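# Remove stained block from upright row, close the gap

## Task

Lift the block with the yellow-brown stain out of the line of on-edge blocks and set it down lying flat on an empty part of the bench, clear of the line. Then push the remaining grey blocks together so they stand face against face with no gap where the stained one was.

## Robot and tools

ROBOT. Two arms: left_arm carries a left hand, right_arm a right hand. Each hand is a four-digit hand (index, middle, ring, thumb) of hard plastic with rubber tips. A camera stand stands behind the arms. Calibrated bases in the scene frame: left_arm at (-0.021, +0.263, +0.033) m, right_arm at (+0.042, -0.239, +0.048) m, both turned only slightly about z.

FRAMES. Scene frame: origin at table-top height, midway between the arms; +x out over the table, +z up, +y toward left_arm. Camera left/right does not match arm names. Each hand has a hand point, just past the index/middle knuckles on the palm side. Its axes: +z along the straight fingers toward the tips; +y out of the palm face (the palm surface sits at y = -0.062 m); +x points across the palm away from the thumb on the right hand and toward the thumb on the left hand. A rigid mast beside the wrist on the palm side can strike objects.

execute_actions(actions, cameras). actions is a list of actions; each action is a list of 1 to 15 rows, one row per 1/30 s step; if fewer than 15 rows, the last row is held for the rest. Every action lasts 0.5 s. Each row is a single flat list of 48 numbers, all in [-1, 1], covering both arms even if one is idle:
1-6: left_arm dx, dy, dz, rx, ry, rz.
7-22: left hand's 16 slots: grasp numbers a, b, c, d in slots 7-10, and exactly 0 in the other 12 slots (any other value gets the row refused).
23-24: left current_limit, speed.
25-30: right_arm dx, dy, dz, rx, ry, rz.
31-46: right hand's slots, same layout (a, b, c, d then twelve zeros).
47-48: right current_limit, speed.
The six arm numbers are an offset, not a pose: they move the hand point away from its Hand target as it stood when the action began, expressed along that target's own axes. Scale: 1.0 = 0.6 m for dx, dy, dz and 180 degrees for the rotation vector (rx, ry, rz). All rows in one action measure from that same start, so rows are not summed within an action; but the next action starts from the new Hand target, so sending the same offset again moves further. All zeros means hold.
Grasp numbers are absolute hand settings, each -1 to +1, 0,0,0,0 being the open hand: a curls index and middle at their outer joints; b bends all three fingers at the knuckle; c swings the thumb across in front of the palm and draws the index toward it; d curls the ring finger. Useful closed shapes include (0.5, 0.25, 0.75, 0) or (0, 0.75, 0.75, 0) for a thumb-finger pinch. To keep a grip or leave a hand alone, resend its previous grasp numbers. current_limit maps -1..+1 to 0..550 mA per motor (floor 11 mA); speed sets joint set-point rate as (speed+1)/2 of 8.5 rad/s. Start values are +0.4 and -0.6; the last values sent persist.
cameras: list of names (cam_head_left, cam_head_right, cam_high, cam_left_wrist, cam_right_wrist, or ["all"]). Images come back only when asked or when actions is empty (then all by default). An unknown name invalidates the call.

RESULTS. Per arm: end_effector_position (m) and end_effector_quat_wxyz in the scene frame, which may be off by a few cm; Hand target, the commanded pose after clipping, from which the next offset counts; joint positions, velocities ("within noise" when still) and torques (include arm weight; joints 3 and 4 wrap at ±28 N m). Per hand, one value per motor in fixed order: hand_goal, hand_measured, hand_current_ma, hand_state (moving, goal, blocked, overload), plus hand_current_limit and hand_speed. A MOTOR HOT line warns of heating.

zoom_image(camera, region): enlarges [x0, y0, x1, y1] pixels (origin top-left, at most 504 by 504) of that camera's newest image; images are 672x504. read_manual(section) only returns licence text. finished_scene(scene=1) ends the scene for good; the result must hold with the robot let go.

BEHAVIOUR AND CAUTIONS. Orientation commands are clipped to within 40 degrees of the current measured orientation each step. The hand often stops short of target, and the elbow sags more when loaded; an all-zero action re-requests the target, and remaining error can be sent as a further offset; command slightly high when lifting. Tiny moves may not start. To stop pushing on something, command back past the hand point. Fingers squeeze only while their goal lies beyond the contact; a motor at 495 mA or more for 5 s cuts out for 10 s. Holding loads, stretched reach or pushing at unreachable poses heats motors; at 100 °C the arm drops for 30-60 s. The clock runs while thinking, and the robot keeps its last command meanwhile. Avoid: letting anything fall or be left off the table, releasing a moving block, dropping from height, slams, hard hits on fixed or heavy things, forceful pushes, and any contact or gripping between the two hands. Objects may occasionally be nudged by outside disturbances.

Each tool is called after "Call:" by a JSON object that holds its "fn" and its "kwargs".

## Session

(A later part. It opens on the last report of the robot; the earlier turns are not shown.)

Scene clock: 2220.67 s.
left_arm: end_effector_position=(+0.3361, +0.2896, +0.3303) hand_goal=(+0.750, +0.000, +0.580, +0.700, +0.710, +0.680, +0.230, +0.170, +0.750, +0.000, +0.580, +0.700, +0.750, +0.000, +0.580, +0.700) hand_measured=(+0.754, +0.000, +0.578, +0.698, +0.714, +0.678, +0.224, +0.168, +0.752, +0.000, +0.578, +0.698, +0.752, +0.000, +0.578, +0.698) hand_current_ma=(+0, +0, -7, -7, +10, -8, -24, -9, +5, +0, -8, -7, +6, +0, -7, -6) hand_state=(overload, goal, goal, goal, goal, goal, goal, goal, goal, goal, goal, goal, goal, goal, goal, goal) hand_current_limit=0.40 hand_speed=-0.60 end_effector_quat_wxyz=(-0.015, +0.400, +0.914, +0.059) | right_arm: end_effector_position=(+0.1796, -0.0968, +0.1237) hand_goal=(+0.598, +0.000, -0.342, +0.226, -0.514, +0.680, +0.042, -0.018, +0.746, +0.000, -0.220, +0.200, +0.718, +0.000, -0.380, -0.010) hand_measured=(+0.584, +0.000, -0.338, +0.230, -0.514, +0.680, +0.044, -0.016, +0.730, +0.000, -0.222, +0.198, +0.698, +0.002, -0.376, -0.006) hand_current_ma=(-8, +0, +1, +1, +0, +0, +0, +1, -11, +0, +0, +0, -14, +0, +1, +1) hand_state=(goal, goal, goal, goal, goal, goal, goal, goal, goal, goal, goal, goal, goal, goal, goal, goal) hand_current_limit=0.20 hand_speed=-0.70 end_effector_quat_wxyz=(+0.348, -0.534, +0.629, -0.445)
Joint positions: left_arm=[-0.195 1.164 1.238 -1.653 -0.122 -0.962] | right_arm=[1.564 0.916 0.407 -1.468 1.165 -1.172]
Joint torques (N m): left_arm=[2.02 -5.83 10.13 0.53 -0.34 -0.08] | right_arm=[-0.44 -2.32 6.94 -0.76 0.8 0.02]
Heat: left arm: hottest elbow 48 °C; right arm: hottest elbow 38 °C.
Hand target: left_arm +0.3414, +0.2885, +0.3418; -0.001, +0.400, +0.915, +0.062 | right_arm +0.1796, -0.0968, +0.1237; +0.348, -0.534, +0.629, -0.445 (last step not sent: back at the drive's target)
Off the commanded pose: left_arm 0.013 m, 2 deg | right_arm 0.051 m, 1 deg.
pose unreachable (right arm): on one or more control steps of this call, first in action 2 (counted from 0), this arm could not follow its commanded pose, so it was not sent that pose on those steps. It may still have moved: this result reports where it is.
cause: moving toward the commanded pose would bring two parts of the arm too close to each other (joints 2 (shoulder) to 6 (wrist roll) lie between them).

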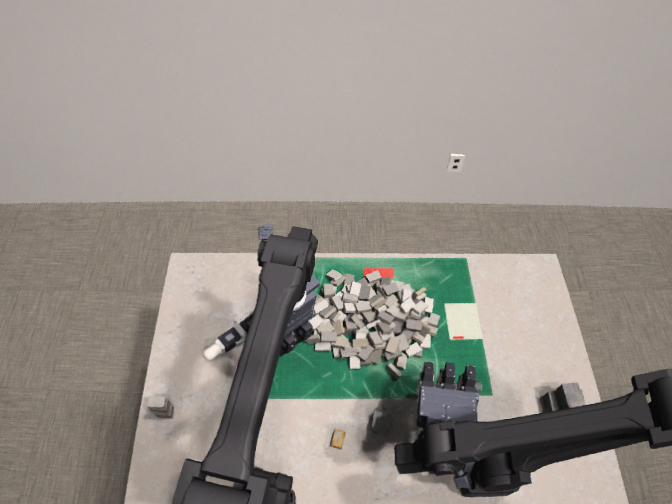

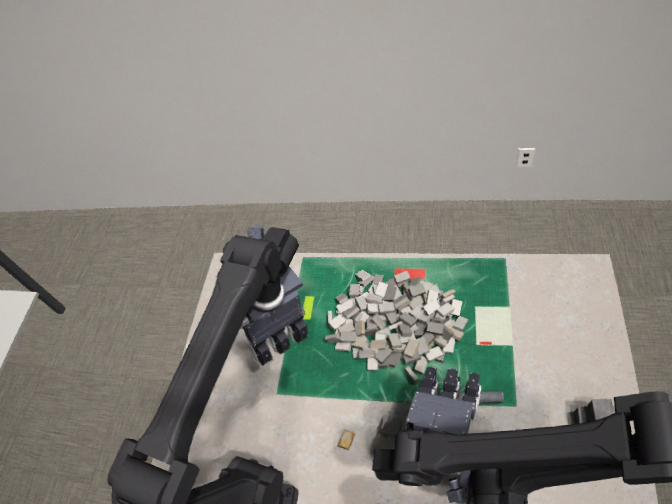

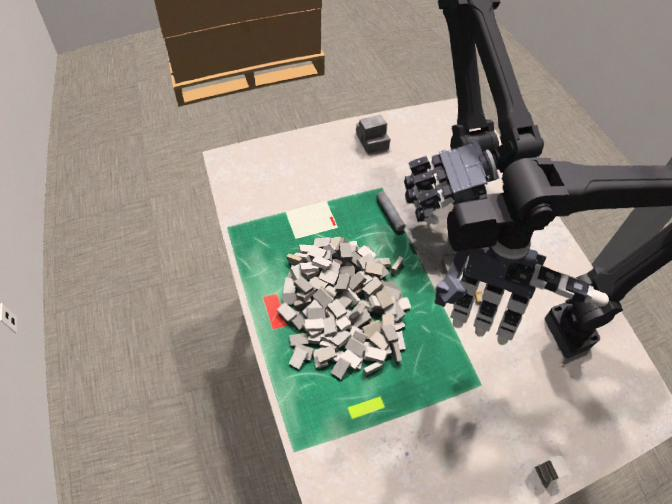

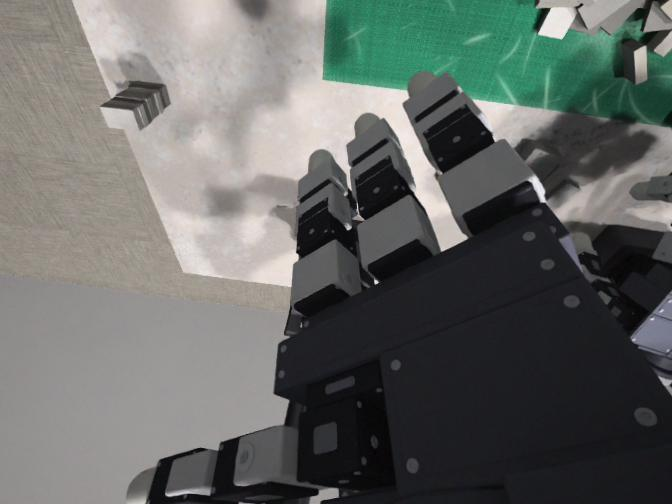

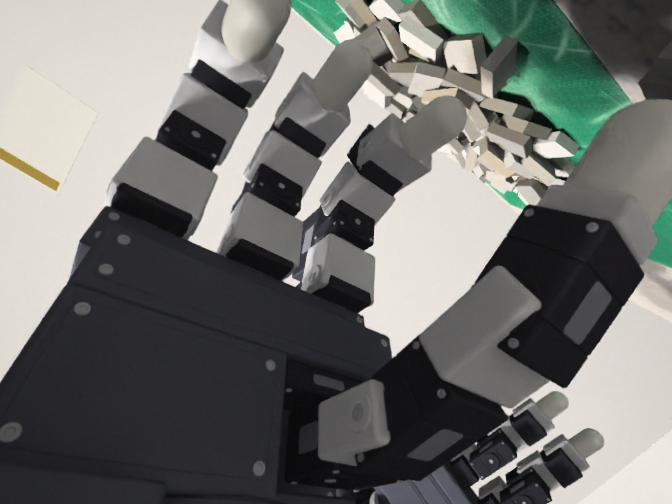

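Call:
{"fn": "execute_actions", "kwargs": {"actions": [[[0,0,0,0,0,0,0,0,0,0,0,0,0,0,0,0,0,0,0,0,0,0,0.4,-0.6,-0.0043,0.0438,-0.001,-0.0085,0.0189,0.0073,0.5,0,0.75,0.6,0,0,0,0,0,0,0,0,0,0,0,0,0.2,-0.7]],[[0,0,0,0,0,0,0,0,0,0,0,0,0,0,0,0,0,0,0,0,0,0,0.4,-0.6,-0.0043,0.0438,-0.001,-0.0085,0.0189,0.0073,0.5,0,0.75,0.6,0,0,0,0,0,0,0,0,0,0,0,0,0.2,-0.7]]], "cameras": ["cam_right_wrist","cam_left_wrist"]}}

Call:
{"fn": "zoom_image", "kwargs": {"camera": "cam_left_wrist", "region": [530, 130, 630, 205]}}

Call:
{"fn": "zoom_image", "kwargs": {"camera": "cam_right_wrist", "region": [450, 0, 672, 167]}}

Scene clock: 2384.70 s.
left_arm: end_effector_position=(+0.3361, +0.2896, +0.3303) hand_goal=(+0.750, +0.000, +0.580, +0.700, +0.710, +0.680, +0.230, +0.170, +0.750, +0.000, +0.580, +0.700, +0.750, +0.000, +0.580, +0.700) hand_measured=(+0.754, +0.000, +0.578, +0.698, +0.714, +0.678, +0.224, +0.168, +0.752, +0.000, +0.578, +0.698, +0.752, +0.000, +0.578, +0.698) hand_current_ma=(+0, +0, -7, -7, +10, -8, -24, -9, +5, +0, -8, -7, +6, +0, -7, -6) hand_state=(overload, goal, goal, goal, goal, goal, goal, goal, goal, goal, goal, goal, goal, goal, goal, goal) hand_current_limit=0.40 hand_speed=-0.60 end_effector_quat_wxyz=(-0.015, +0.400, +0.914, +0.059) | right_arm: end_effector_position=(+0.1612, -0.0968, +0.0750) hand_goal=(+0.598, +0.000, -0.342, +0.226, -0.514, +0.680, +0.042, -0.018, +0.746, +0.000, -0.220, +0.200, +0.718, +0.000, -0.380, -0.010) hand_measured=(+0.592, +0.000, -0.340, +0.228, -0.514, +0.680, +0.042, -0.016, +0.738, +0.000, -0.222, +0.198, +0.708, +0.002, -0.378, -0.006) hand_current_ma=(-2, +0, +1, +1, +0, +0, +0, +0, -3, +0, +0, +0, -4, +0, +0, +1) hand_state=(goal, goal, goal, goal, goal, goal, goal, goal, goal, goal, goal, goal, goal, goal, goal, goal) hand_current_limit=0.20 hand_speed=-0.70 end_effector_quat_wxyz=(+0.298, -0.505, +0.667, -0.460)
Joint positions: left_arm=[-0.195 1.164 1.238 -1.653 -0.122 -0.962] | right_arm=[1.623 1.214 0.402 -1.453 1.024 -0.872]
Joint torques (N m): left_arm=[2.08 -5.83 10.14 0.53 -0.34 -0.08] | right_arm=[0.09 -4.66 5.34 -0.8 0.52 0.14]
Heat: left arm: hottest elbow 48 °C; right arm: hottest elbow 39 °C.
Hand target: left_arm +0.3414, +0.2885, +0.3418; -0.001, +0.400, +0.915, +0.062 | right_arm +0.1600, -0.0890, +0.0751; +0.306, -0.501, +0.673, -0.450
Off the commanded pose: left_arm 0.013 m, 2 deg | right_arm 0.008 m, 2 deg.
Images, in order (width x height): cam_left_wrist 672x504, cam_right_wrist 672x504.

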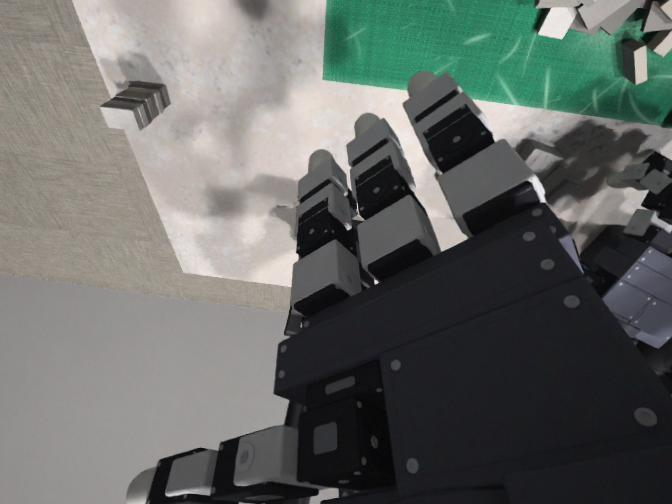

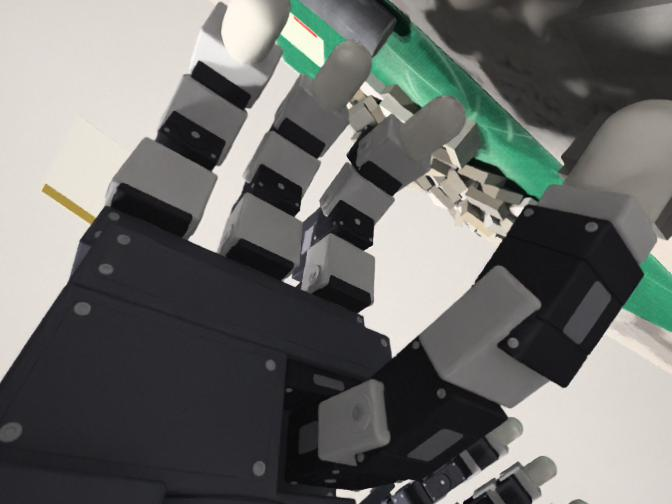

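Scaled by 5.040 from the camera's 672x504 image, which has a finer 960x720 frame.

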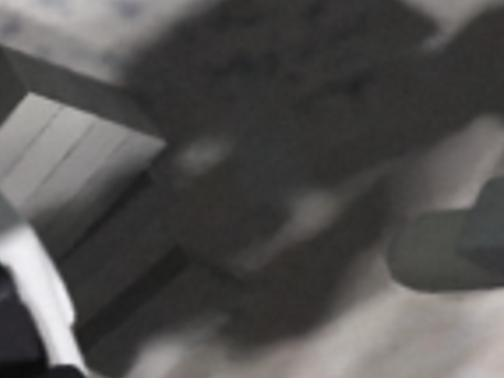

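Scaled by 2.270 from the camera's 672x504 image, which has a finer 960x720 frame.

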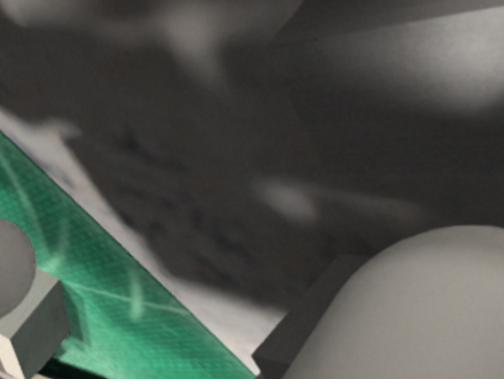

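Call:
{"fn": "execute_actions", "kwargs": {"actions": [[[0,0,0,0,0,0,0,0,0,0,0,0,0,0,0,0,0,0,0,0,0,0,0.4,-0.6,-0.0098,0.0493,0.0192,0,0,0,0.5,0,0.75,0.6,0,0,0,0,0,0,0,0,0,0,0,0,0.2,-0.7]]], "cameras": ["cam_right_wrist","cam_left_wrist"]}}

Call:
{"fn": "zoom_image", "kwargs": {"camera": "cam_left_wrist", "region": [530, 130, 630, 205]}}

Call:
{"fn": "zoom_image", "kwargs": {"camera": "cam_right_wrist", "region": [450, 0, 672, 167]}}

Scene clock: 2394.80 s.
left_arm: end_effector_position=(+0.3361, +0.2896, +0.3303) hand_goal=(+0.750, +0.000, +0.580, +0.700, +0.710, +0.680, +0.230, +0.170, +0.750, +0.000, +0.580, +0.700, +0.750, +0.000, +0.580, +0.700) hand_measured=(+0.754, +0.000, +0.578, +0.698, +0.714, +0.678, +0.224, +0.168, +0.752, +0.000, +0.578, +0.698, +0.752, +0.000, +0.578, +0.698) hand_current_ma=(+0, +0, -7, -7, +10, -8, -24, -9, +5, +0, -8, -7, +6, +0, -7, -6) hand_state=(overload, goal, goal, goal, goal, goal, goal, goal, goal, goal, goal, goal, goal, goal, goal, goal) hand_current_limit=0.40 hand_speed=-0.60 end_effector_quat_wxyz=(-0.015, +0.400, +0.914, +0.059) | right_arm: end_effector_position=(+0.1598, -0.0847, +0.0452) hand_goal=(+0.598, +0.000, -0.342, +0.226, -0.514, +0.680, +0.042, -0.018, +0.746, +0.000, -0.220, +0.200, +0.718, +0.000, -0.380, -0.010) hand_measured=(+0.592, +0.000, -0.340, +0.228, -0.514, +0.680, +0.042, -0.016, +0.738, +0.000, -0.222, +0.198, +0.710, +0.002, -0.378, -0.006) hand_current_ma=(-2, +0, +1, +1, +0, +0, +0, +0, -3, +0, +0, +0, -3, +0, +0, +1) hand_state=(goal, goal, goal, goal, goal, goal, goal, goal, goal, goal, goal, goal, goal, goal, goal, goal) hand_current_limit=0.20 hand_speed=-0.70 end_effector_quat_wxyz=(+0.302, -0.503, +0.671, -0.453)
Joint positions: left_arm=[-0.195 1.164 1.238 -1.653 -0.122 -0.962] | right_arm=[1.628 1.345 0.392 -1.298 1.02 -0.866]
Joint torques (N m): left_arm=[2.08 -5.83 10.1 0.54 -0.34 -0.07] | right_arm=[-0.44 -5.6 3.37 -0.72 0.69 0.06]
Heat: left arm: hottest elbow 48 °C; right arm: hottest elbow 39 °C.
Hand target: left_arm +0.3414, +0.2885, +0.3418; -0.001, +0.400, +0.915, +0.062 | right_arm +0.1599, -0.0841, +0.0432; +0.306, -0.502, +0.672, -0.450
Off the commanded pose: left_arm 0.013 m, 2 deg | right_arm 0.002 m, 1 deg.
Images, in order (width x height): cam_left_wrist 672x504, cam_right_wrist 672x504.

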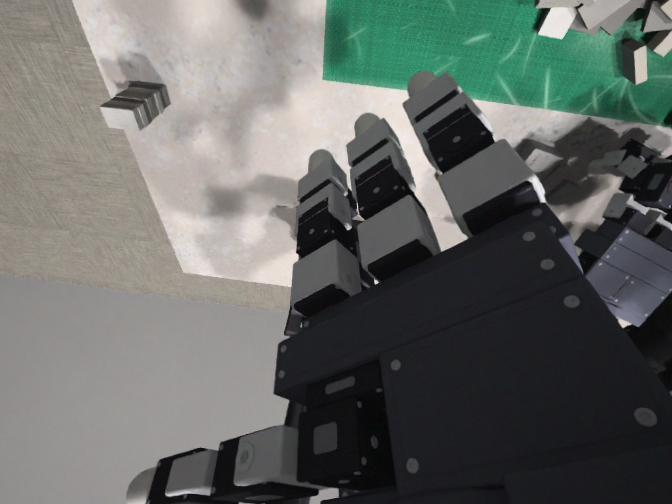

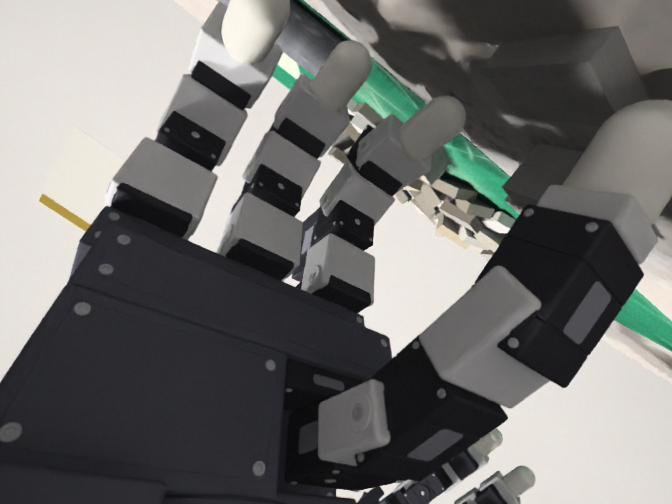

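Scaled by 5.040 from the camera's 672x504 image, which has a finer 960x720 frame.

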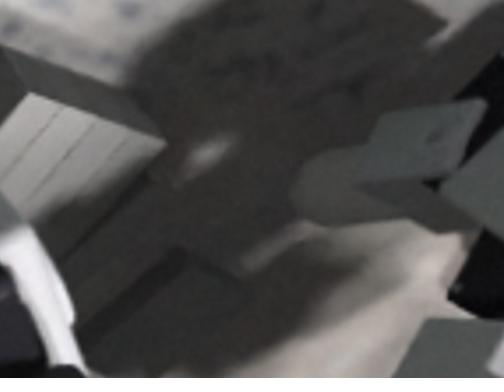

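Scaled by 2.270 from the camera's 672x504 image, which has a finer 960x720 frame.

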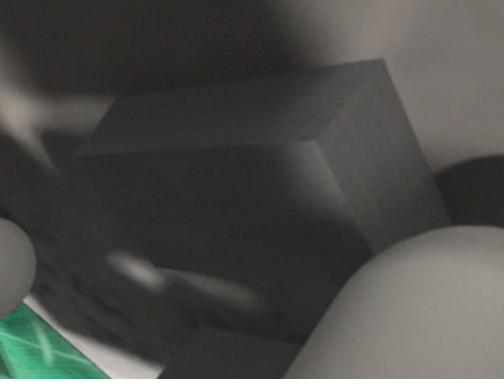

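Call:
{"fn": "execute_actions", "kwargs": {"actions": [[[0,0,0,0,0,0,0,0,0,0,0,0,0,0,0,0,0,0,0,0,0,0,0.4,-0.6,0.0038,0.0135,-0.0033,0,0,0,0.5,0,0.75,0.6,0,0,0,0,0,0,0,0,0,0,0,0,0.2,-0.7]]], "cameras": ["cam_right_wrist","cam_left_wrist"]}}

Call:
{"fn": "zoom_image", "kwargs": {"camera": "cam_right_wrist", "region": [450, 0, 672, 167]}}

Scene clock: 2424.50 s.
left_arm: end_effector_position=(+0.3361, +0.2896, +0.3303) hand_goal=(+0.750, +0.000, +0.580, +0.700, +0.710, +0.680, +0.230, +0.170, +0.750, +0.000, +0.580, +0.700, +0.750, +0.000, +0.580, +0.700) hand_measured=(+0.754, +0.000, +0.578, +0.698, +0.714, +0.678, +0.224, +0.168, +0.752, +0.000, +0.578, +0.698, +0.752, +0.000, +0.578, +0.698) hand_current_ma=(+0, +0, -7, -7, +10, -8, -24, -9, +5, +0, -8, -7, +6, +0, -7, -6) hand_state=(overload, goal, goal, goal, goal, goal, goal, goal, goal, goal, goal, goal, goal, goal, goal, goal) hand_current_limit=0.40 hand_speed=-0.60 end_effector_quat_wxyz=(-0.015, +0.400, +0.914, +0.059) | right_arm: end_effector_position=(+0.1555, -0.0849, +0.0403) hand_goal=(+0.598, +0.000, -0.342, +0.226, -0.514, +0.680, +0.042, -0.018, +0.746, +0.000, -0.220, +0.200, +0.718, +0.000, -0.380, -0.010) hand_measured=(+0.592, +0.000, -0.340, +0.228, -0.514, +0.680, +0.042, -0.016, +0.738, +0.000, -0.222, +0.198, +0.710, +0.002, -0.378, -0.006) hand_current_ma=(-2, +0, +1, +1, +0, +0, +0, +0, -3, +0, +0, +0, -3, +0, +0, +1) hand_state=(goal, goal, goal, goal, goal, goal, goal, goal, goal, goal, goal, goal, goal, goal, goal, goal) hand_current_limit=0.20 hand_speed=-0.70 end_effector_quat_wxyz=(+0.304, -0.502, +0.672, -0.452)
Joint positions: left_arm=[-0.195 1.164 1.238 -1.653 -0.122 -0.962] | right_arm=[1.654 1.373 0.389 -1.296 1.005 -0.827]
Joint torques (N m): left_arm=[2.08 -5.83 10.14 0.54 -0.32 -0.07] | right_arm=[-0.03 -4.84 3.06 -0.79 0.48 0.12]
Heat: left arm: hottest elbow 48 °C; right arm: hottest elbow 37 °C.
Hand target: left_arm +0.3414, +0.2885, +0.3418; -0.001, +0.400, +0.915, +0.062 | right_arm +0.1543, -0.0850, +0.0367; +0.306, -0.502, +0.672, -0.450
Off the commanded pose: left_arm 0.013 m, 2 deg | right_arm 0.004 m, 0 deg.
Images, in order (width x height): cam_left_wrist 672x504, cam_right_wrist 672x504.

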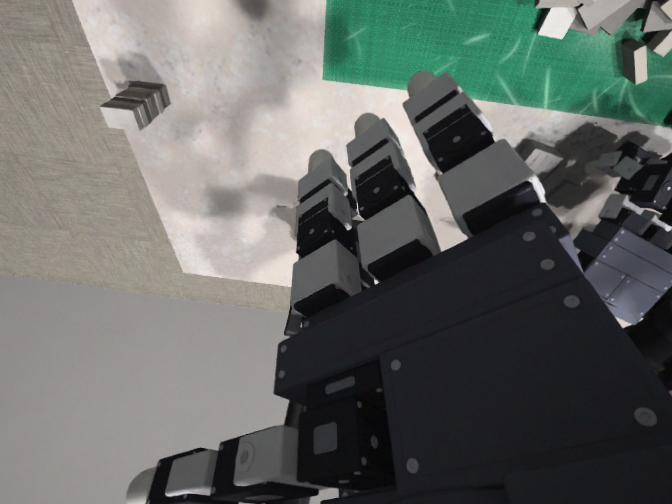

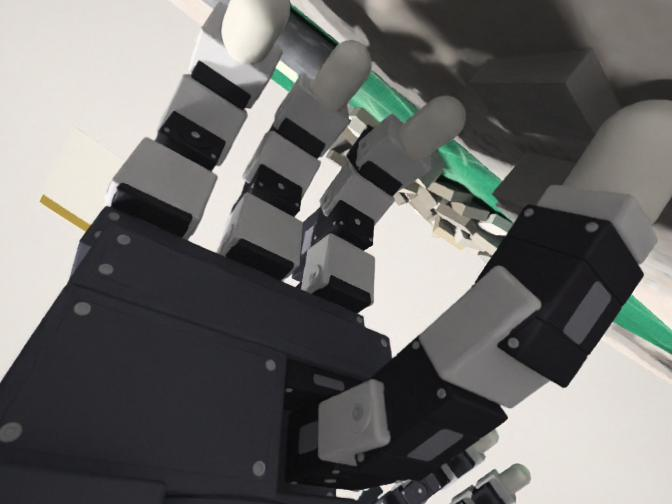

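Scaled by 2.270 from the camera's 672x504 image, which has a finer 960x720 frame.

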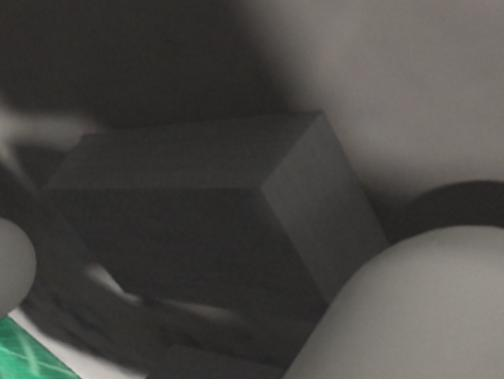

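Call:
{"fn": "execute_actions", "kwargs": {"actions": [[[0,0,0,0,0,0,0,0,0,0,0,0,0,0,0,0,0,0,0,0,0,0,0.4,-0.6,0.0012,-0.0075,0.0205,0,0,0,0.5,0,0.75,0.6,0,0,0,0,0,0,0,0,0,0,0,0,0.2,-0.7]]], "cameras": ["cam_right_wrist","cam_left_wrist"]}}

Call:
{"fn": "zoom_image", "kwargs": {"camera": "cam_right_wrist", "region": [450, 0, 672, 167]}}

Call:
{"fn": "zoom_image", "kwargs": {"camera": "cam_left_wrist", "region": [530, 130, 630, 205]}}

Scene clock: 2477.00 s.
left_arm: end_effector_position=(+0.3361, +0.2896, +0.3303) hand_goal=(+0.750, +0.000, +0.580, +0.700, +0.710, +0.680, +0.230, +0.170, +0.750, +0.000, +0.580, +0.700, +0.750, +0.000, +0.580, +0.700) hand_measured=(+0.754, +0.000, +0.578, +0.698, +0.714, +0.678, +0.224, +0.168, +0.752, +0.000, +0.578, +0.698, +0.752, +0.000, +0.578, +0.698) hand_current_ma=(+0, +0, -7, -7, +10, -8, -24, -9, +5, +0, -8, -7, +6, +0, -7, -6) hand_state=(overload, goal, goal, goal, goal, goal, goal, goal, goal, goal, goal, goal, goal, goal, goal, goal) hand_current_limit=0.40 hand_speed=-0.60 end_effector_quat_wxyz=(-0.015, +0.400, +0.914, +0.059) | right_arm: end_effector_position=(+0.1649, -0.0863, +0.0370) hand_goal=(+0.598, +0.000, -0.342, +0.226, -0.514, +0.680, +0.042, -0.018, +0.746, +0.000, -0.220, +0.200, +0.718, +0.000, -0.380, -0.010) hand_measured=(+0.592, +0.000, -0.340, +0.228, -0.512, +0.680, +0.056, -0.012, +0.738, +0.000, -0.222, +0.198, +0.710, +0.002, -0.378, -0.006) hand_current_ma=(-2, +0, +0, +1, +0, +0, +11, +2, -3, +0, +0, +0, -3, +0, +0, +1) hand_state=(goal, goal, goal, goal, goal, goal, goal, goal, goal, goal, goal, goal, goal, goal, goal, goal) hand_current_limit=0.20 hand_speed=-0.70 end_effector_quat_wxyz=(+0.308, -0.502, +0.672, -0.450)
Joint positions: left_arm=[-0.195 1.164 1.238 -1.653 -0.122 -0.962] | right_arm=[1.605 1.354 0.37 -1.224 1.041 -0.903]
Joint torques (N m): left_arm=[1.96 -5.89 10.15 0.53 -0.33 -0.08] | right_arm=[-1.32 -6.36 2.93 -0.75 0.74 -0.14]
Heat: left arm: hottest elbow 48 °C; right arm: hottest elbow 36 °C.
Hand target: left_arm +0.3414, +0.2885, +0.3418; -0.001, +0.400, +0.915, +0.062 | right_arm +0.1665, -0.0897, +0.0359; +0.306, -0.501, +0.673, -0.450
Off the commanded pose: left_arm 0.013 m, 2 deg | right_arm 0.004 m, 0 deg.
Images, in order (width x height): cam_left_wrist 672x504, cam_right_wrist 672x504.

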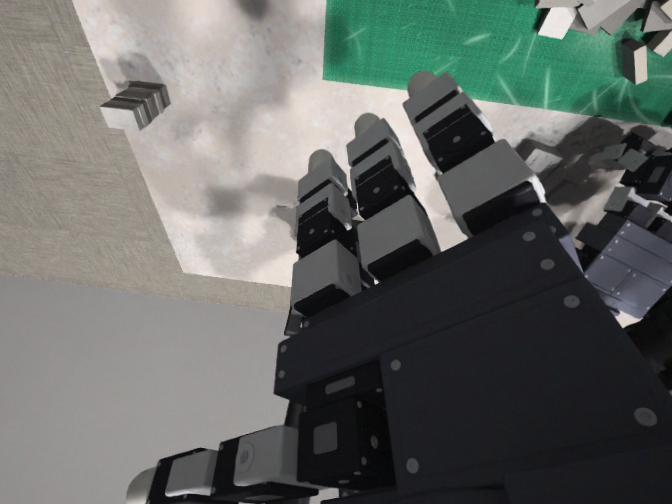

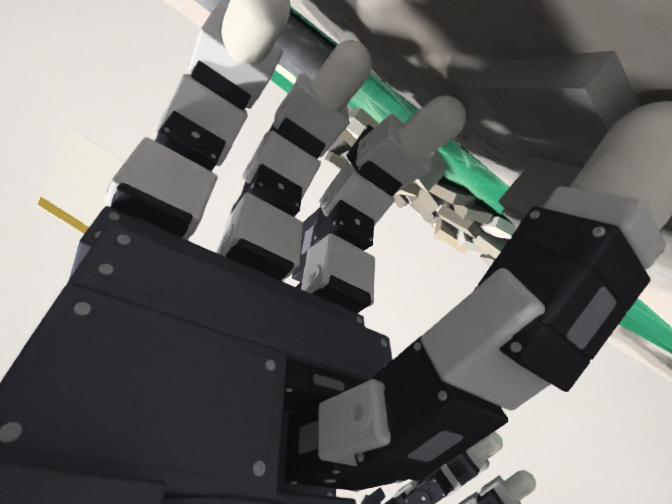

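Scaled by 2.270 from the camera's 672x504 image, which has a finer 960x720 frame.

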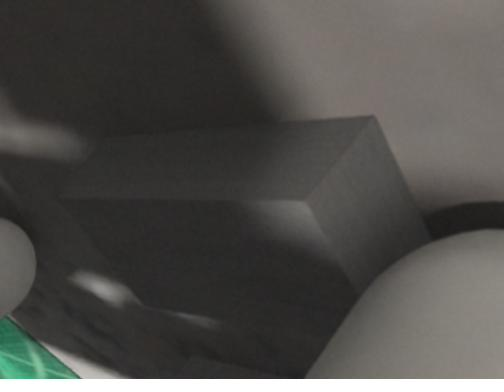

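Scaled by 5.040 from the camera's 672x504 image, which has a finer 960x720 frame.

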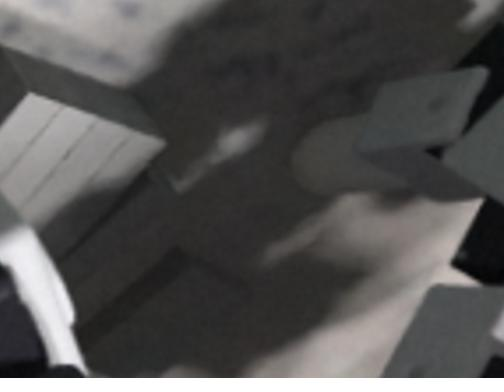

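Call:
{"fn": "execute_actions", "kwargs": {"actions": [[[0,0,0,0,0,0,0,0,0,0,0,0,0,0,0,0,0,0,0,0,0,0,0.4,-0.6,0,-0.0102,0.0228,0,0,0,0.5,0,0.75,0.6,0,0,0,0,0,0,0,0,0,0,0,0,0.2,-0.7]]], "cameras": ["cam_right_wrist","cam_left_wrist"]}}

Call:
{"fn": "zoom_image", "kwargs": {"camera": "cam_right_wrist", "region": [450, 0, 672, 167]}}

Call:
{"fn": "zoom_image", "kwargs": {"camera": "cam_left_wrist", "region": [530, 130, 630, 205]}}

Scene clock: 2485.13 s.
left_arm: end_effector_position=(+0.3361, +0.2896, +0.3303) hand_goal=(+0.750, +0.000, +0.580, +0.700, +0.710, +0.680, +0.230, +0.170, +0.750, +0.000, +0.580, +0.700, +0.750, +0.000, +0.580, +0.700) hand_measured=(+0.754, +0.000, +0.578, +0.698, +0.714, +0.678, +0.224, +0.168, +0.752, +0.000, +0.578, +0.698, +0.752, +0.000, +0.578, +0.698) hand_current_ma=(+0, +0, -7, -7, +10, -8, -24, -9, +5, +0, -8, -7, +6, +0, -7, -6) hand_state=(overload, goal, goal, goal, goal, goal, goal, goal, goal, goal, goal, goal, goal, goal, goal, goal) hand_current_limit=0.40 hand_speed=-0.60 end_effector_quat_wxyz=(-0.015, +0.400, +0.914, +0.059) | right_arm: end_effector_position=(+0.1800, -0.0914, +0.0369) hand_goal=(+0.598, +0.000, -0.342, +0.226, -0.514, +0.680, +0.042, -0.018, +0.746, +0.000, -0.220, +0.200, +0.718, +0.000, -0.380, -0.010) hand_measured=(+0.590, +0.000, -0.340, +0.228, -0.510, +0.680, +0.046, -0.014, +0.738, +0.000, -0.222, +0.198, +0.708, +0.002, -0.378, -0.006) hand_current_ma=(-3, +0, +0, +0, +1, +0, +2, +1, -3, +0, +0, +0, -4, +0, +0, +1) hand_state=(goal, goal, goal, goal, goal, goal, goal, goal, goal, goal, goal, goal, goal, goal, goal, goal) hand_current_limit=0.20 hand_speed=-0.70 end_effector_quat_wxyz=(+0.308, -0.500, +0.672, -0.450)
Joint positions: left_arm=[-0.195 1.164 1.238 -1.653 -0.122 -0.962] | right_arm=[1.517 1.298 0.343 -1.125 1.089 -1.049]
Joint torques (N m): left_arm=[1.96 -5.83 10.13 0.51 -0.33 -0.08] | right_arm=[-1.03 -6.12 3.36 -0.54 0.77 -0.16]
Heat: left arm: hottest elbow 48 °C; right arm: hottest elbow 36 °C.
Hand target: left_arm +0.3414, +0.2885, +0.3418; -0.001, +0.400, +0.915, +0.062 | right_arm +0.1807, -0.0944, +0.0359; +0.306, -0.501, +0.673, -0.450
Off the commanded pose: left_arm 0.013 m, 2 deg | right_arm 0.003 m, 0 deg.
Images, in order (width x height): cam_left_wrist 672x504, cam_right_wrist 672x504.

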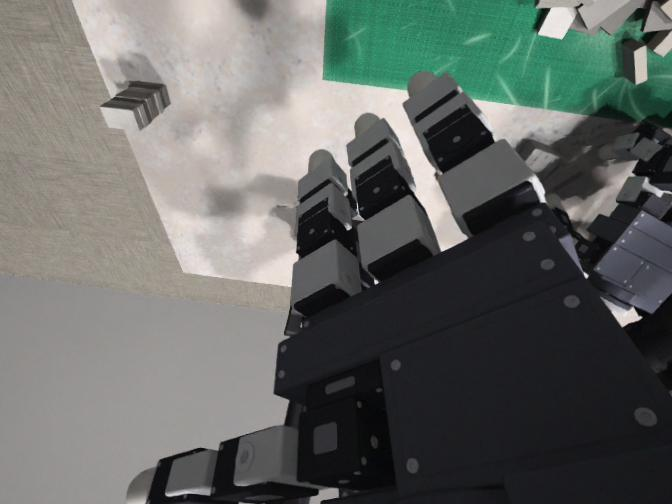

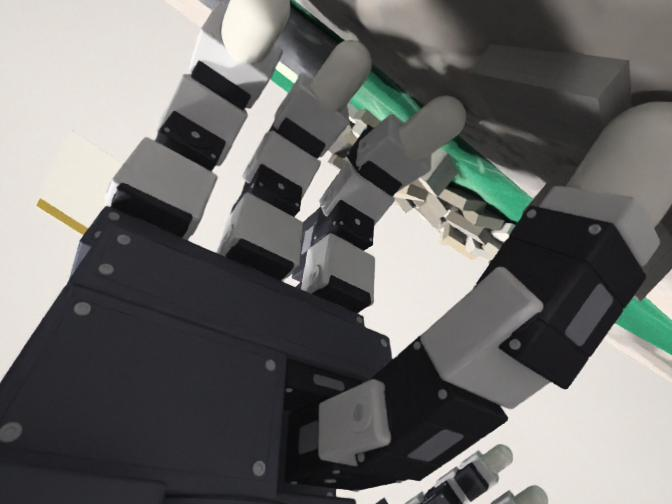

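Scaled by 2.270 from the camera's 672x504 image, which has a finer 960x720 frame.

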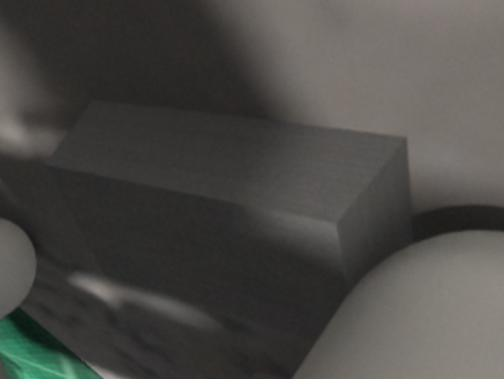

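Scaled by 5.040 from the camera's 672x504 image, which has a finer 960x720 frame.

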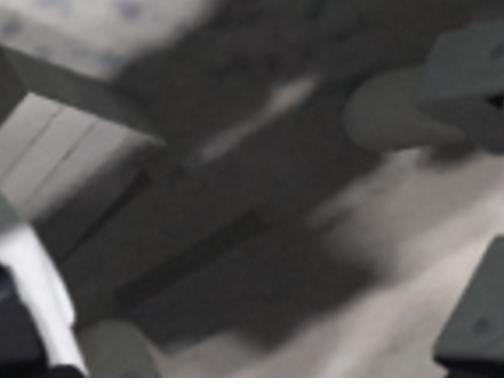

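Call:
{"fn": "execute_actions", "kwargs": {"actions": [[[0,0,0,0,0,0,0,0,0,0,0,0,0,0,0,0,0,0,0,0,0,0,0.4,-0.6,0.015,-0.0013,-0.0062,0.0067,0,0,0.5,0,0.75,0.6,0,0,0,0,0,0,0,0,0,0,0,0,0.2,-0.7]]], "cameras": ["cam_right_wrist","cam_left_wrist"]}}

Call:
{"fn": "zoom_image", "kwargs": {"camera": "cam_right_wrist", "region": [450, 0, 672, 167]}}

Call:
{"fn": "zoom_image", "kwargs": {"camera": "cam_left_wrist", "region": [530, 130, 630, 205]}}

Scene clock: 2549.63 s.
left_arm: end_effector_position=(+0.3361, +0.2896, +0.3303) hand_goal=(+0.750, +0.000, +0.580, +0.700, +0.710, +0.680, +0.230, +0.170, +0.750, +0.000, +0.580, +0.700, +0.750, +0.000, +0.580, +0.700) hand_measured=(+0.754, +0.000, +0.578, +0.698, +0.714, +0.678, +0.224, +0.168, +0.752, +0.000, +0.578, +0.698, +0.752, +0.000, +0.578, +0.698) hand_current_ma=(+0, +0, -7, -7, +10, -8, -24, -9, +5, +0, -8, -7, +6, +0, -7, -6) hand_state=(overload, goal, goal, goal, goal, goal, goal, goal, goal, goal, goal, goal, goal, goal, goal, goal) hand_current_limit=0.40 hand_speed=-0.60 end_effector_quat_wxyz=(-0.015, +0.400, +0.914, +0.059) | right_arm: end_effector_position=(+0.1766, -0.0987, +0.0388) hand_goal=(+0.598, +0.000, -0.342, +0.226, -0.514, +0.680, +0.042, -0.018, +0.746, +0.000, -0.220, +0.200, +0.718, +0.000, -0.380, -0.010) hand_measured=(+0.590, +0.000, -0.340, +0.228, -0.514, +0.680, +0.046, -0.014, +0.738, +0.000, -0.222, +0.198, +0.708, +0.002, -0.378, -0.006) hand_current_ma=(-3, +0, +0, +0, +0, +0, +1, +1, -3, +0, +0, +0, -4, +0, +0, +1) hand_state=(goal, goal, goal, goal, goal, goal, goal, goal, goal, goal, goal, goal, goal, goal, goal, goal) hand_current_limit=0.20 hand_speed=-0.70 end_effector_quat_wxyz=(+0.313, -0.496, +0.671, -0.454)
Joint positions: left_arm=[-0.195 1.164 1.238 -1.653 -0.122 -0.962] | right_arm=[1.548 1.298 0.332 -1.179 1.085 -0.972]
Joint torques (N m): left_arm=[2.02 -5.71 10.13 0.53 -0.33 -0.07] | right_arm=[0.21 -4.6 3.6 -1.52 0.6 0.18]
Heat: left arm: hottest elbow 48 °C; right arm: hottest elbow 36 °C.
Hand target: left_arm +0.3414, +0.2885, +0.3418; -0.001, +0.400, +0.915, +0.062 | right_arm +0.1750, -0.1019, +0.0385; +0.311, -0.498, +0.668, -0.457
Off the commanded pose: left_arm 0.013 m, 2 deg | right_arm 0.004 m, 1 deg.
Images, in order (width x height): cam_left_wrist 672x504, cam_right_wrist 672x504.

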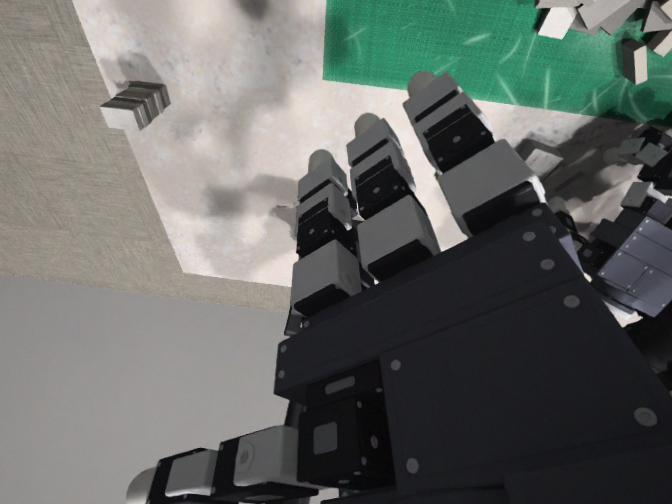

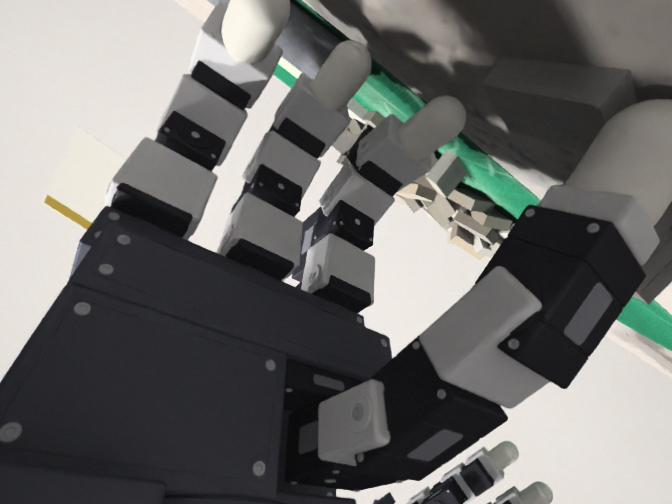

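Scaled by 2.270 from the camera's 672x504 image, which has a finer 960x720 frame.

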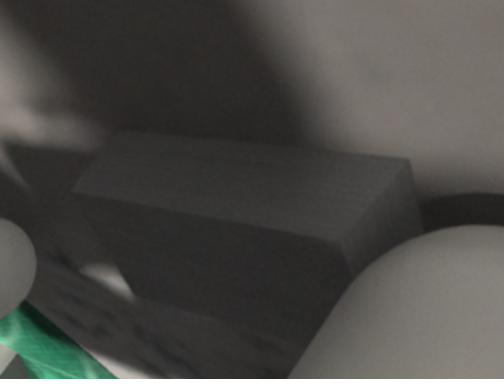

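Scaled by 5.040 from the camera's 672x504 image, which has a finer 960x720 frame.

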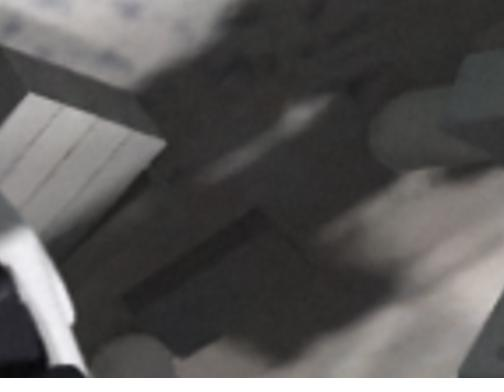

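Call:
{"fn": "execute_actions", "kwargs": {"actions": [[[0,0,0,0,0,0,0,0,0,0,0,0,0,0,0,0,0,0,0,0,0,0,0.4,-0.6,0,0,0,0,0,0,0.5,0.1,0.75,0.6,0,0,0,0,0,0,0,0,0,0,0,0,0.2,-0.85]],[[0,0,0,0,0,0,0,0,0,0,0,0,0,0,0,0,0,0,0,0,0,0,0.4,-0.6,0,0,0,0,0,0,0.5,0.18,0.75,0.6,0,0,0,0,0,0,0,0,0,0,0,0,0.2,-0.85]],[[0,0,0,0,0,0,0,0,0,0,0,0,0,0,0,0,0,0,0,0,0,0,0.4,-0.6,0,0,0,0,0,0,0.5,0.24,0.75,0.6,0,0,0,0,0,0,0,0,0,0,0,0,0.2,-0.85]]], "cameras": ["cam_right_wrist","cam_left_wrist"]}}

Call:
{"fn": "zoom_image", "kwargs": {"camera": "cam_right_wrist", "region": [450, 0, 672, 167]}}

Call:
{"fn": "zoom_image", "kwargs": {"camera": "cam_left_wrist", "region": [530, 130, 630, 205]}}

Scene clock: 2563.37 s.
left_arm: end_effector_position=(+0.3361, +0.2896, +0.3303) hand_goal=(+0.750, +0.000, +0.580, +0.700, +0.710, +0.680, +0.230, +0.170, +0.750, +0.000, +0.580, +0.700, +0.750, +0.000, +0.580, +0.700) hand_measured=(+0.754, +0.000, +0.578, +0.698, +0.714, +0.678, +0.224, +0.168, +0.752, +0.000, +0.578, +0.698, +0.752, +0.000, +0.578, +0.698) hand_current_ma=(+0, +0, -7, -7, +10, -8, -24, -9, +5, +0, -8, -7, +6, +0, -7, -6) hand_state=(overload, goal, goal, goal, goal, goal, goal, goal, goal, goal, goal, goal, goal, goal, goal, goal) hand_current_limit=0.40 hand_speed=-0.60 end_effector_quat_wxyz=(-0.015, +0.400, +0.914, +0.059) | right_arm: end_effector_position=(+0.1772, -0.0989, +0.0395) hand_goal=(+0.274, +0.000, -0.270, +0.274, -0.514, +0.680, +0.042, +0.030, +0.326, +0.000, -0.268, +0.200, +0.358, +0.000, -0.380, +0.038) hand_measured=(+0.288, +0.000, -0.268, +0.272, -0.514, +0.680, +0.044, +0.028, +0.324, +0.000, -0.264, +0.198, +0.356, +0.002, -0.378, +0.036) hand_current_ma=(+7, +0, +0, +0, +0, +0, +0, +0, +0, +0, +1, +0, +0, +0, +0, +0) hand_state=(goal, goal, goal, goal, goal, goal, goal, goal, goal, goal, goal, goal, goal, goal, goal, goal) hand_current_limit=0.20 hand_speed=-0.85 end_effector_quat_wxyz=(+0.315, -0.493, +0.672, -0.454)
Joint positions: left_arm=[-0.195 1.164 1.238 -1.653 -0.122 -0.962] | right_arm=[1.548 1.298 0.332 -1.184 1.087 -0.961]
Joint torques (N m): left_arm=[2.08 -5.83 10.14 0.53 -0.33 -0.07] | right_arm=[0.21 -4.66 3.64 -1.39 0.47 0.06]
Heat: left arm: hottest elbow 48 °C; right arm: hottest elbow 36 °C.
Hand target: left_arm +0.3414, +0.2885, +0.3418; -0.001, +0.400, +0.915, +0.062 | right_arm +0.1751, -0.1019, +0.0385; +0.311, -0.498, +0.668, -0.457
Off the commanded pose: left_arm 0.013 m, 2 deg | right_arm 0.004 m, 1 deg.
Images, in order (width x height): cam_left_wrist 672x504, cam_right_wrist 672x504.

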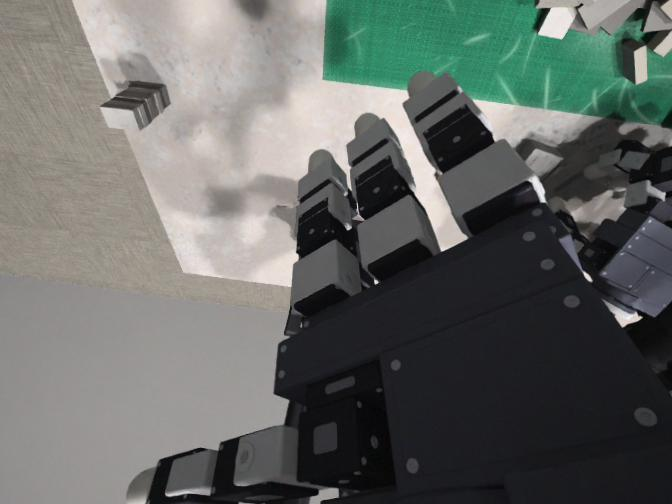

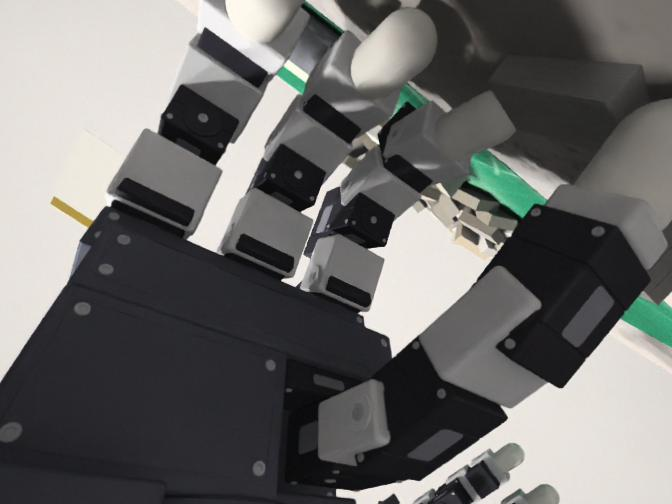

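Scaled by 2.270 from the camera's 672x504 image, which has a finer 960x720 frame.

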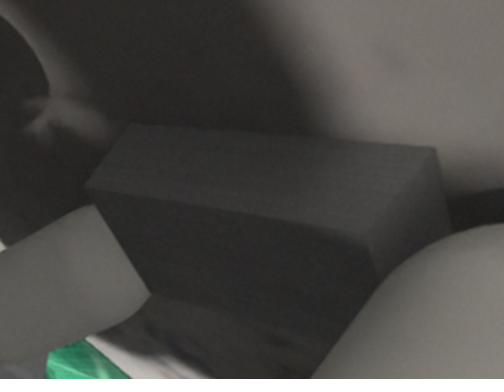

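Scaled by 5.040 from the camera's 672x504 image, which has a finer 960x720 frame.

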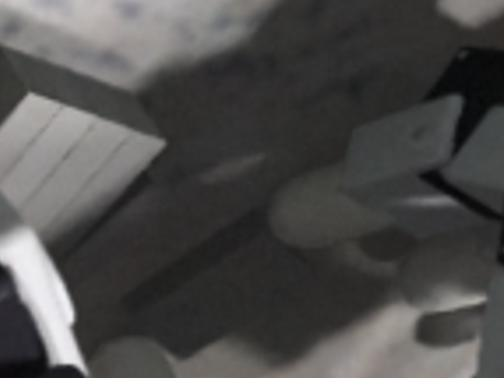

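Call:
{"fn": "execute_actions", "kwargs": {"actions": [[[0,0,0,0,0,0,0,0,0,0,0,0,0,0,0,0,0,0,0,0,0,0,0.4,-0.6,0,0,0,0,0,0,0.5,0.29,0.75,0.6,0,0,0,0,0,0,0,0,0,0,0,0,0.2,-0.9]]], "cameras": ["cam_right_wrist","cam_left_wrist"]}}

Call:
{"fn": "zoom_image", "kwargs": {"camera": "cam_right_wrist", "region": [450, 0, 672, 167]}}

Call:
{"fn": "zoom_image", "kwargs": {"camera": "cam_left_wrist", "region": [530, 130, 630, 205]}}

Scene clock: 2574.43 s.
left_arm: end_effector_position=(+0.3361, +0.2896, +0.3303) hand_goal=(+0.750, +0.000, +0.580, +0.700, +0.710, +0.680, +0.230, +0.170, +0.750, +0.000, +0.580, +0.700, +0.750, +0.000, +0.580, +0.700) hand_measured=(+0.754, +0.000, +0.578, +0.698, +0.714, +0.678, +0.224, +0.168, +0.752, +0.000, +0.578, +0.698, +0.752, +0.000, +0.578, +0.698) hand_current_ma=(+0, +0, -7, -7, +10, -8, -24, -9, +5, +0, -8, -7, +6, +0, -7, -6) hand_state=(overload, goal, goal, goal, goal, goal, goal, goal, goal, goal, goal, goal, goal, goal, goal, goal) hand_current_limit=0.40 hand_speed=-0.60 end_effector_quat_wxyz=(-0.015, +0.400, +0.914, +0.059) | right_arm: end_effector_position=(+0.1775, -0.0989, +0.0398) hand_goal=(+0.206, +0.000, -0.256, +0.284, -0.514, +0.680, +0.042, +0.040, +0.238, +0.000, -0.278, +0.200, +0.282, +0.000, -0.380, +0.048) hand_measured=(+0.254, +0.000, -0.250, +0.282, -0.516, +0.680, +0.046, +0.040, +0.238, +0.000, -0.274, +0.198, +0.280, +0.002, -0.378, +0.046) hand_current_ma=(+67, +0, +2, +0, +0, +0, +1, +0, +0, +0, +1, +0, +0, +0, +0, +0) hand_state=(blocked, goal, goal, goal, goal, goal, goal, goal, goal, goal, goal, goal, goal, goal, goal, goal) hand_current_limit=0.20 hand_speed=-0.90 end_effector_quat_wxyz=(+0.316, -0.493, +0.671, -0.455)
Joint positions: left_arm=[-0.195 1.164 1.238 -1.653 -0.122 -0.962] | right_arm=[1.548 1.298 0.332 -1.186 1.089 -0.96]
Joint torques (N m): left_arm=[2.02 -5.83 10.13 0.55 -0.33 -0.08] | right_arm=[0.15 -4.66 3.66 -1.29 0.4 0.04]
Heat: left arm: hottest elbow 48 °C; right arm: hottest elbow 36 °C.
Hand target: left_arm +0.3414, +0.2885, +0.3418; -0.001, +0.400, +0.915, +0.062 | right_arm +0.1750, -0.1019, +0.0385; +0.311, -0.498, +0.668, -0.457
Off the commanded pose: left_arm 0.013 m, 2 deg | right_arm 0.004 m, 1 deg.
Images, in order (width x height): cam_left_wrist 672x504, cam_right_wrist 672x504.

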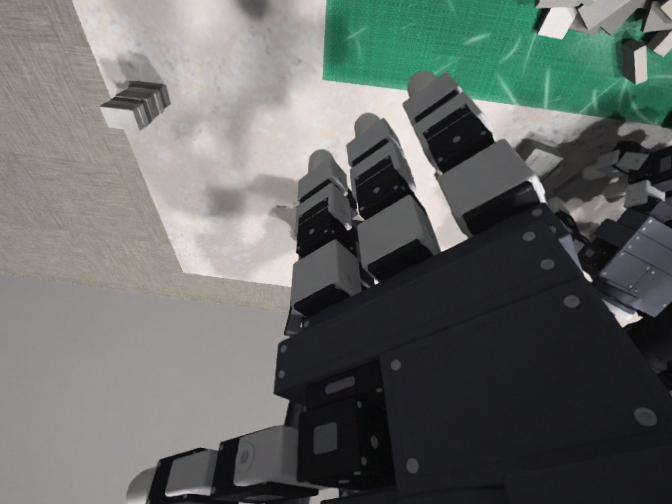

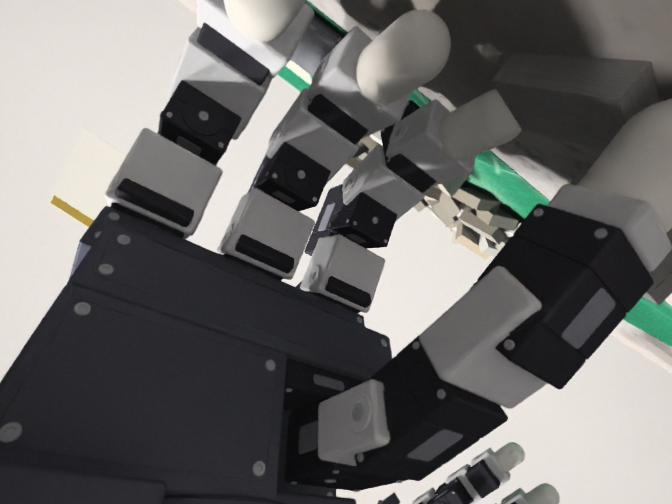

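Scaled by 2.270 from the camera's 672x504 image, which has a finer 960x720 frame.

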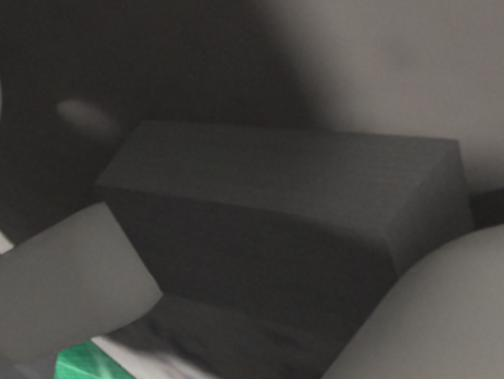

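Scaled by 5.040 from the camera's 672x504 image, which has a finer 960x720 frame.

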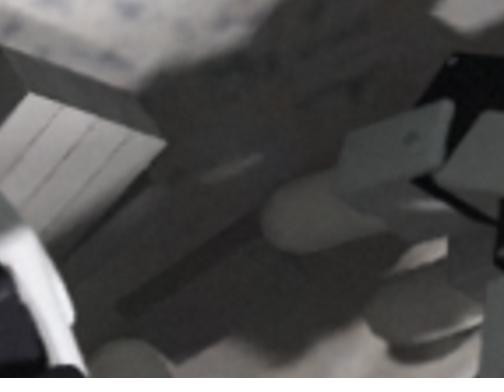

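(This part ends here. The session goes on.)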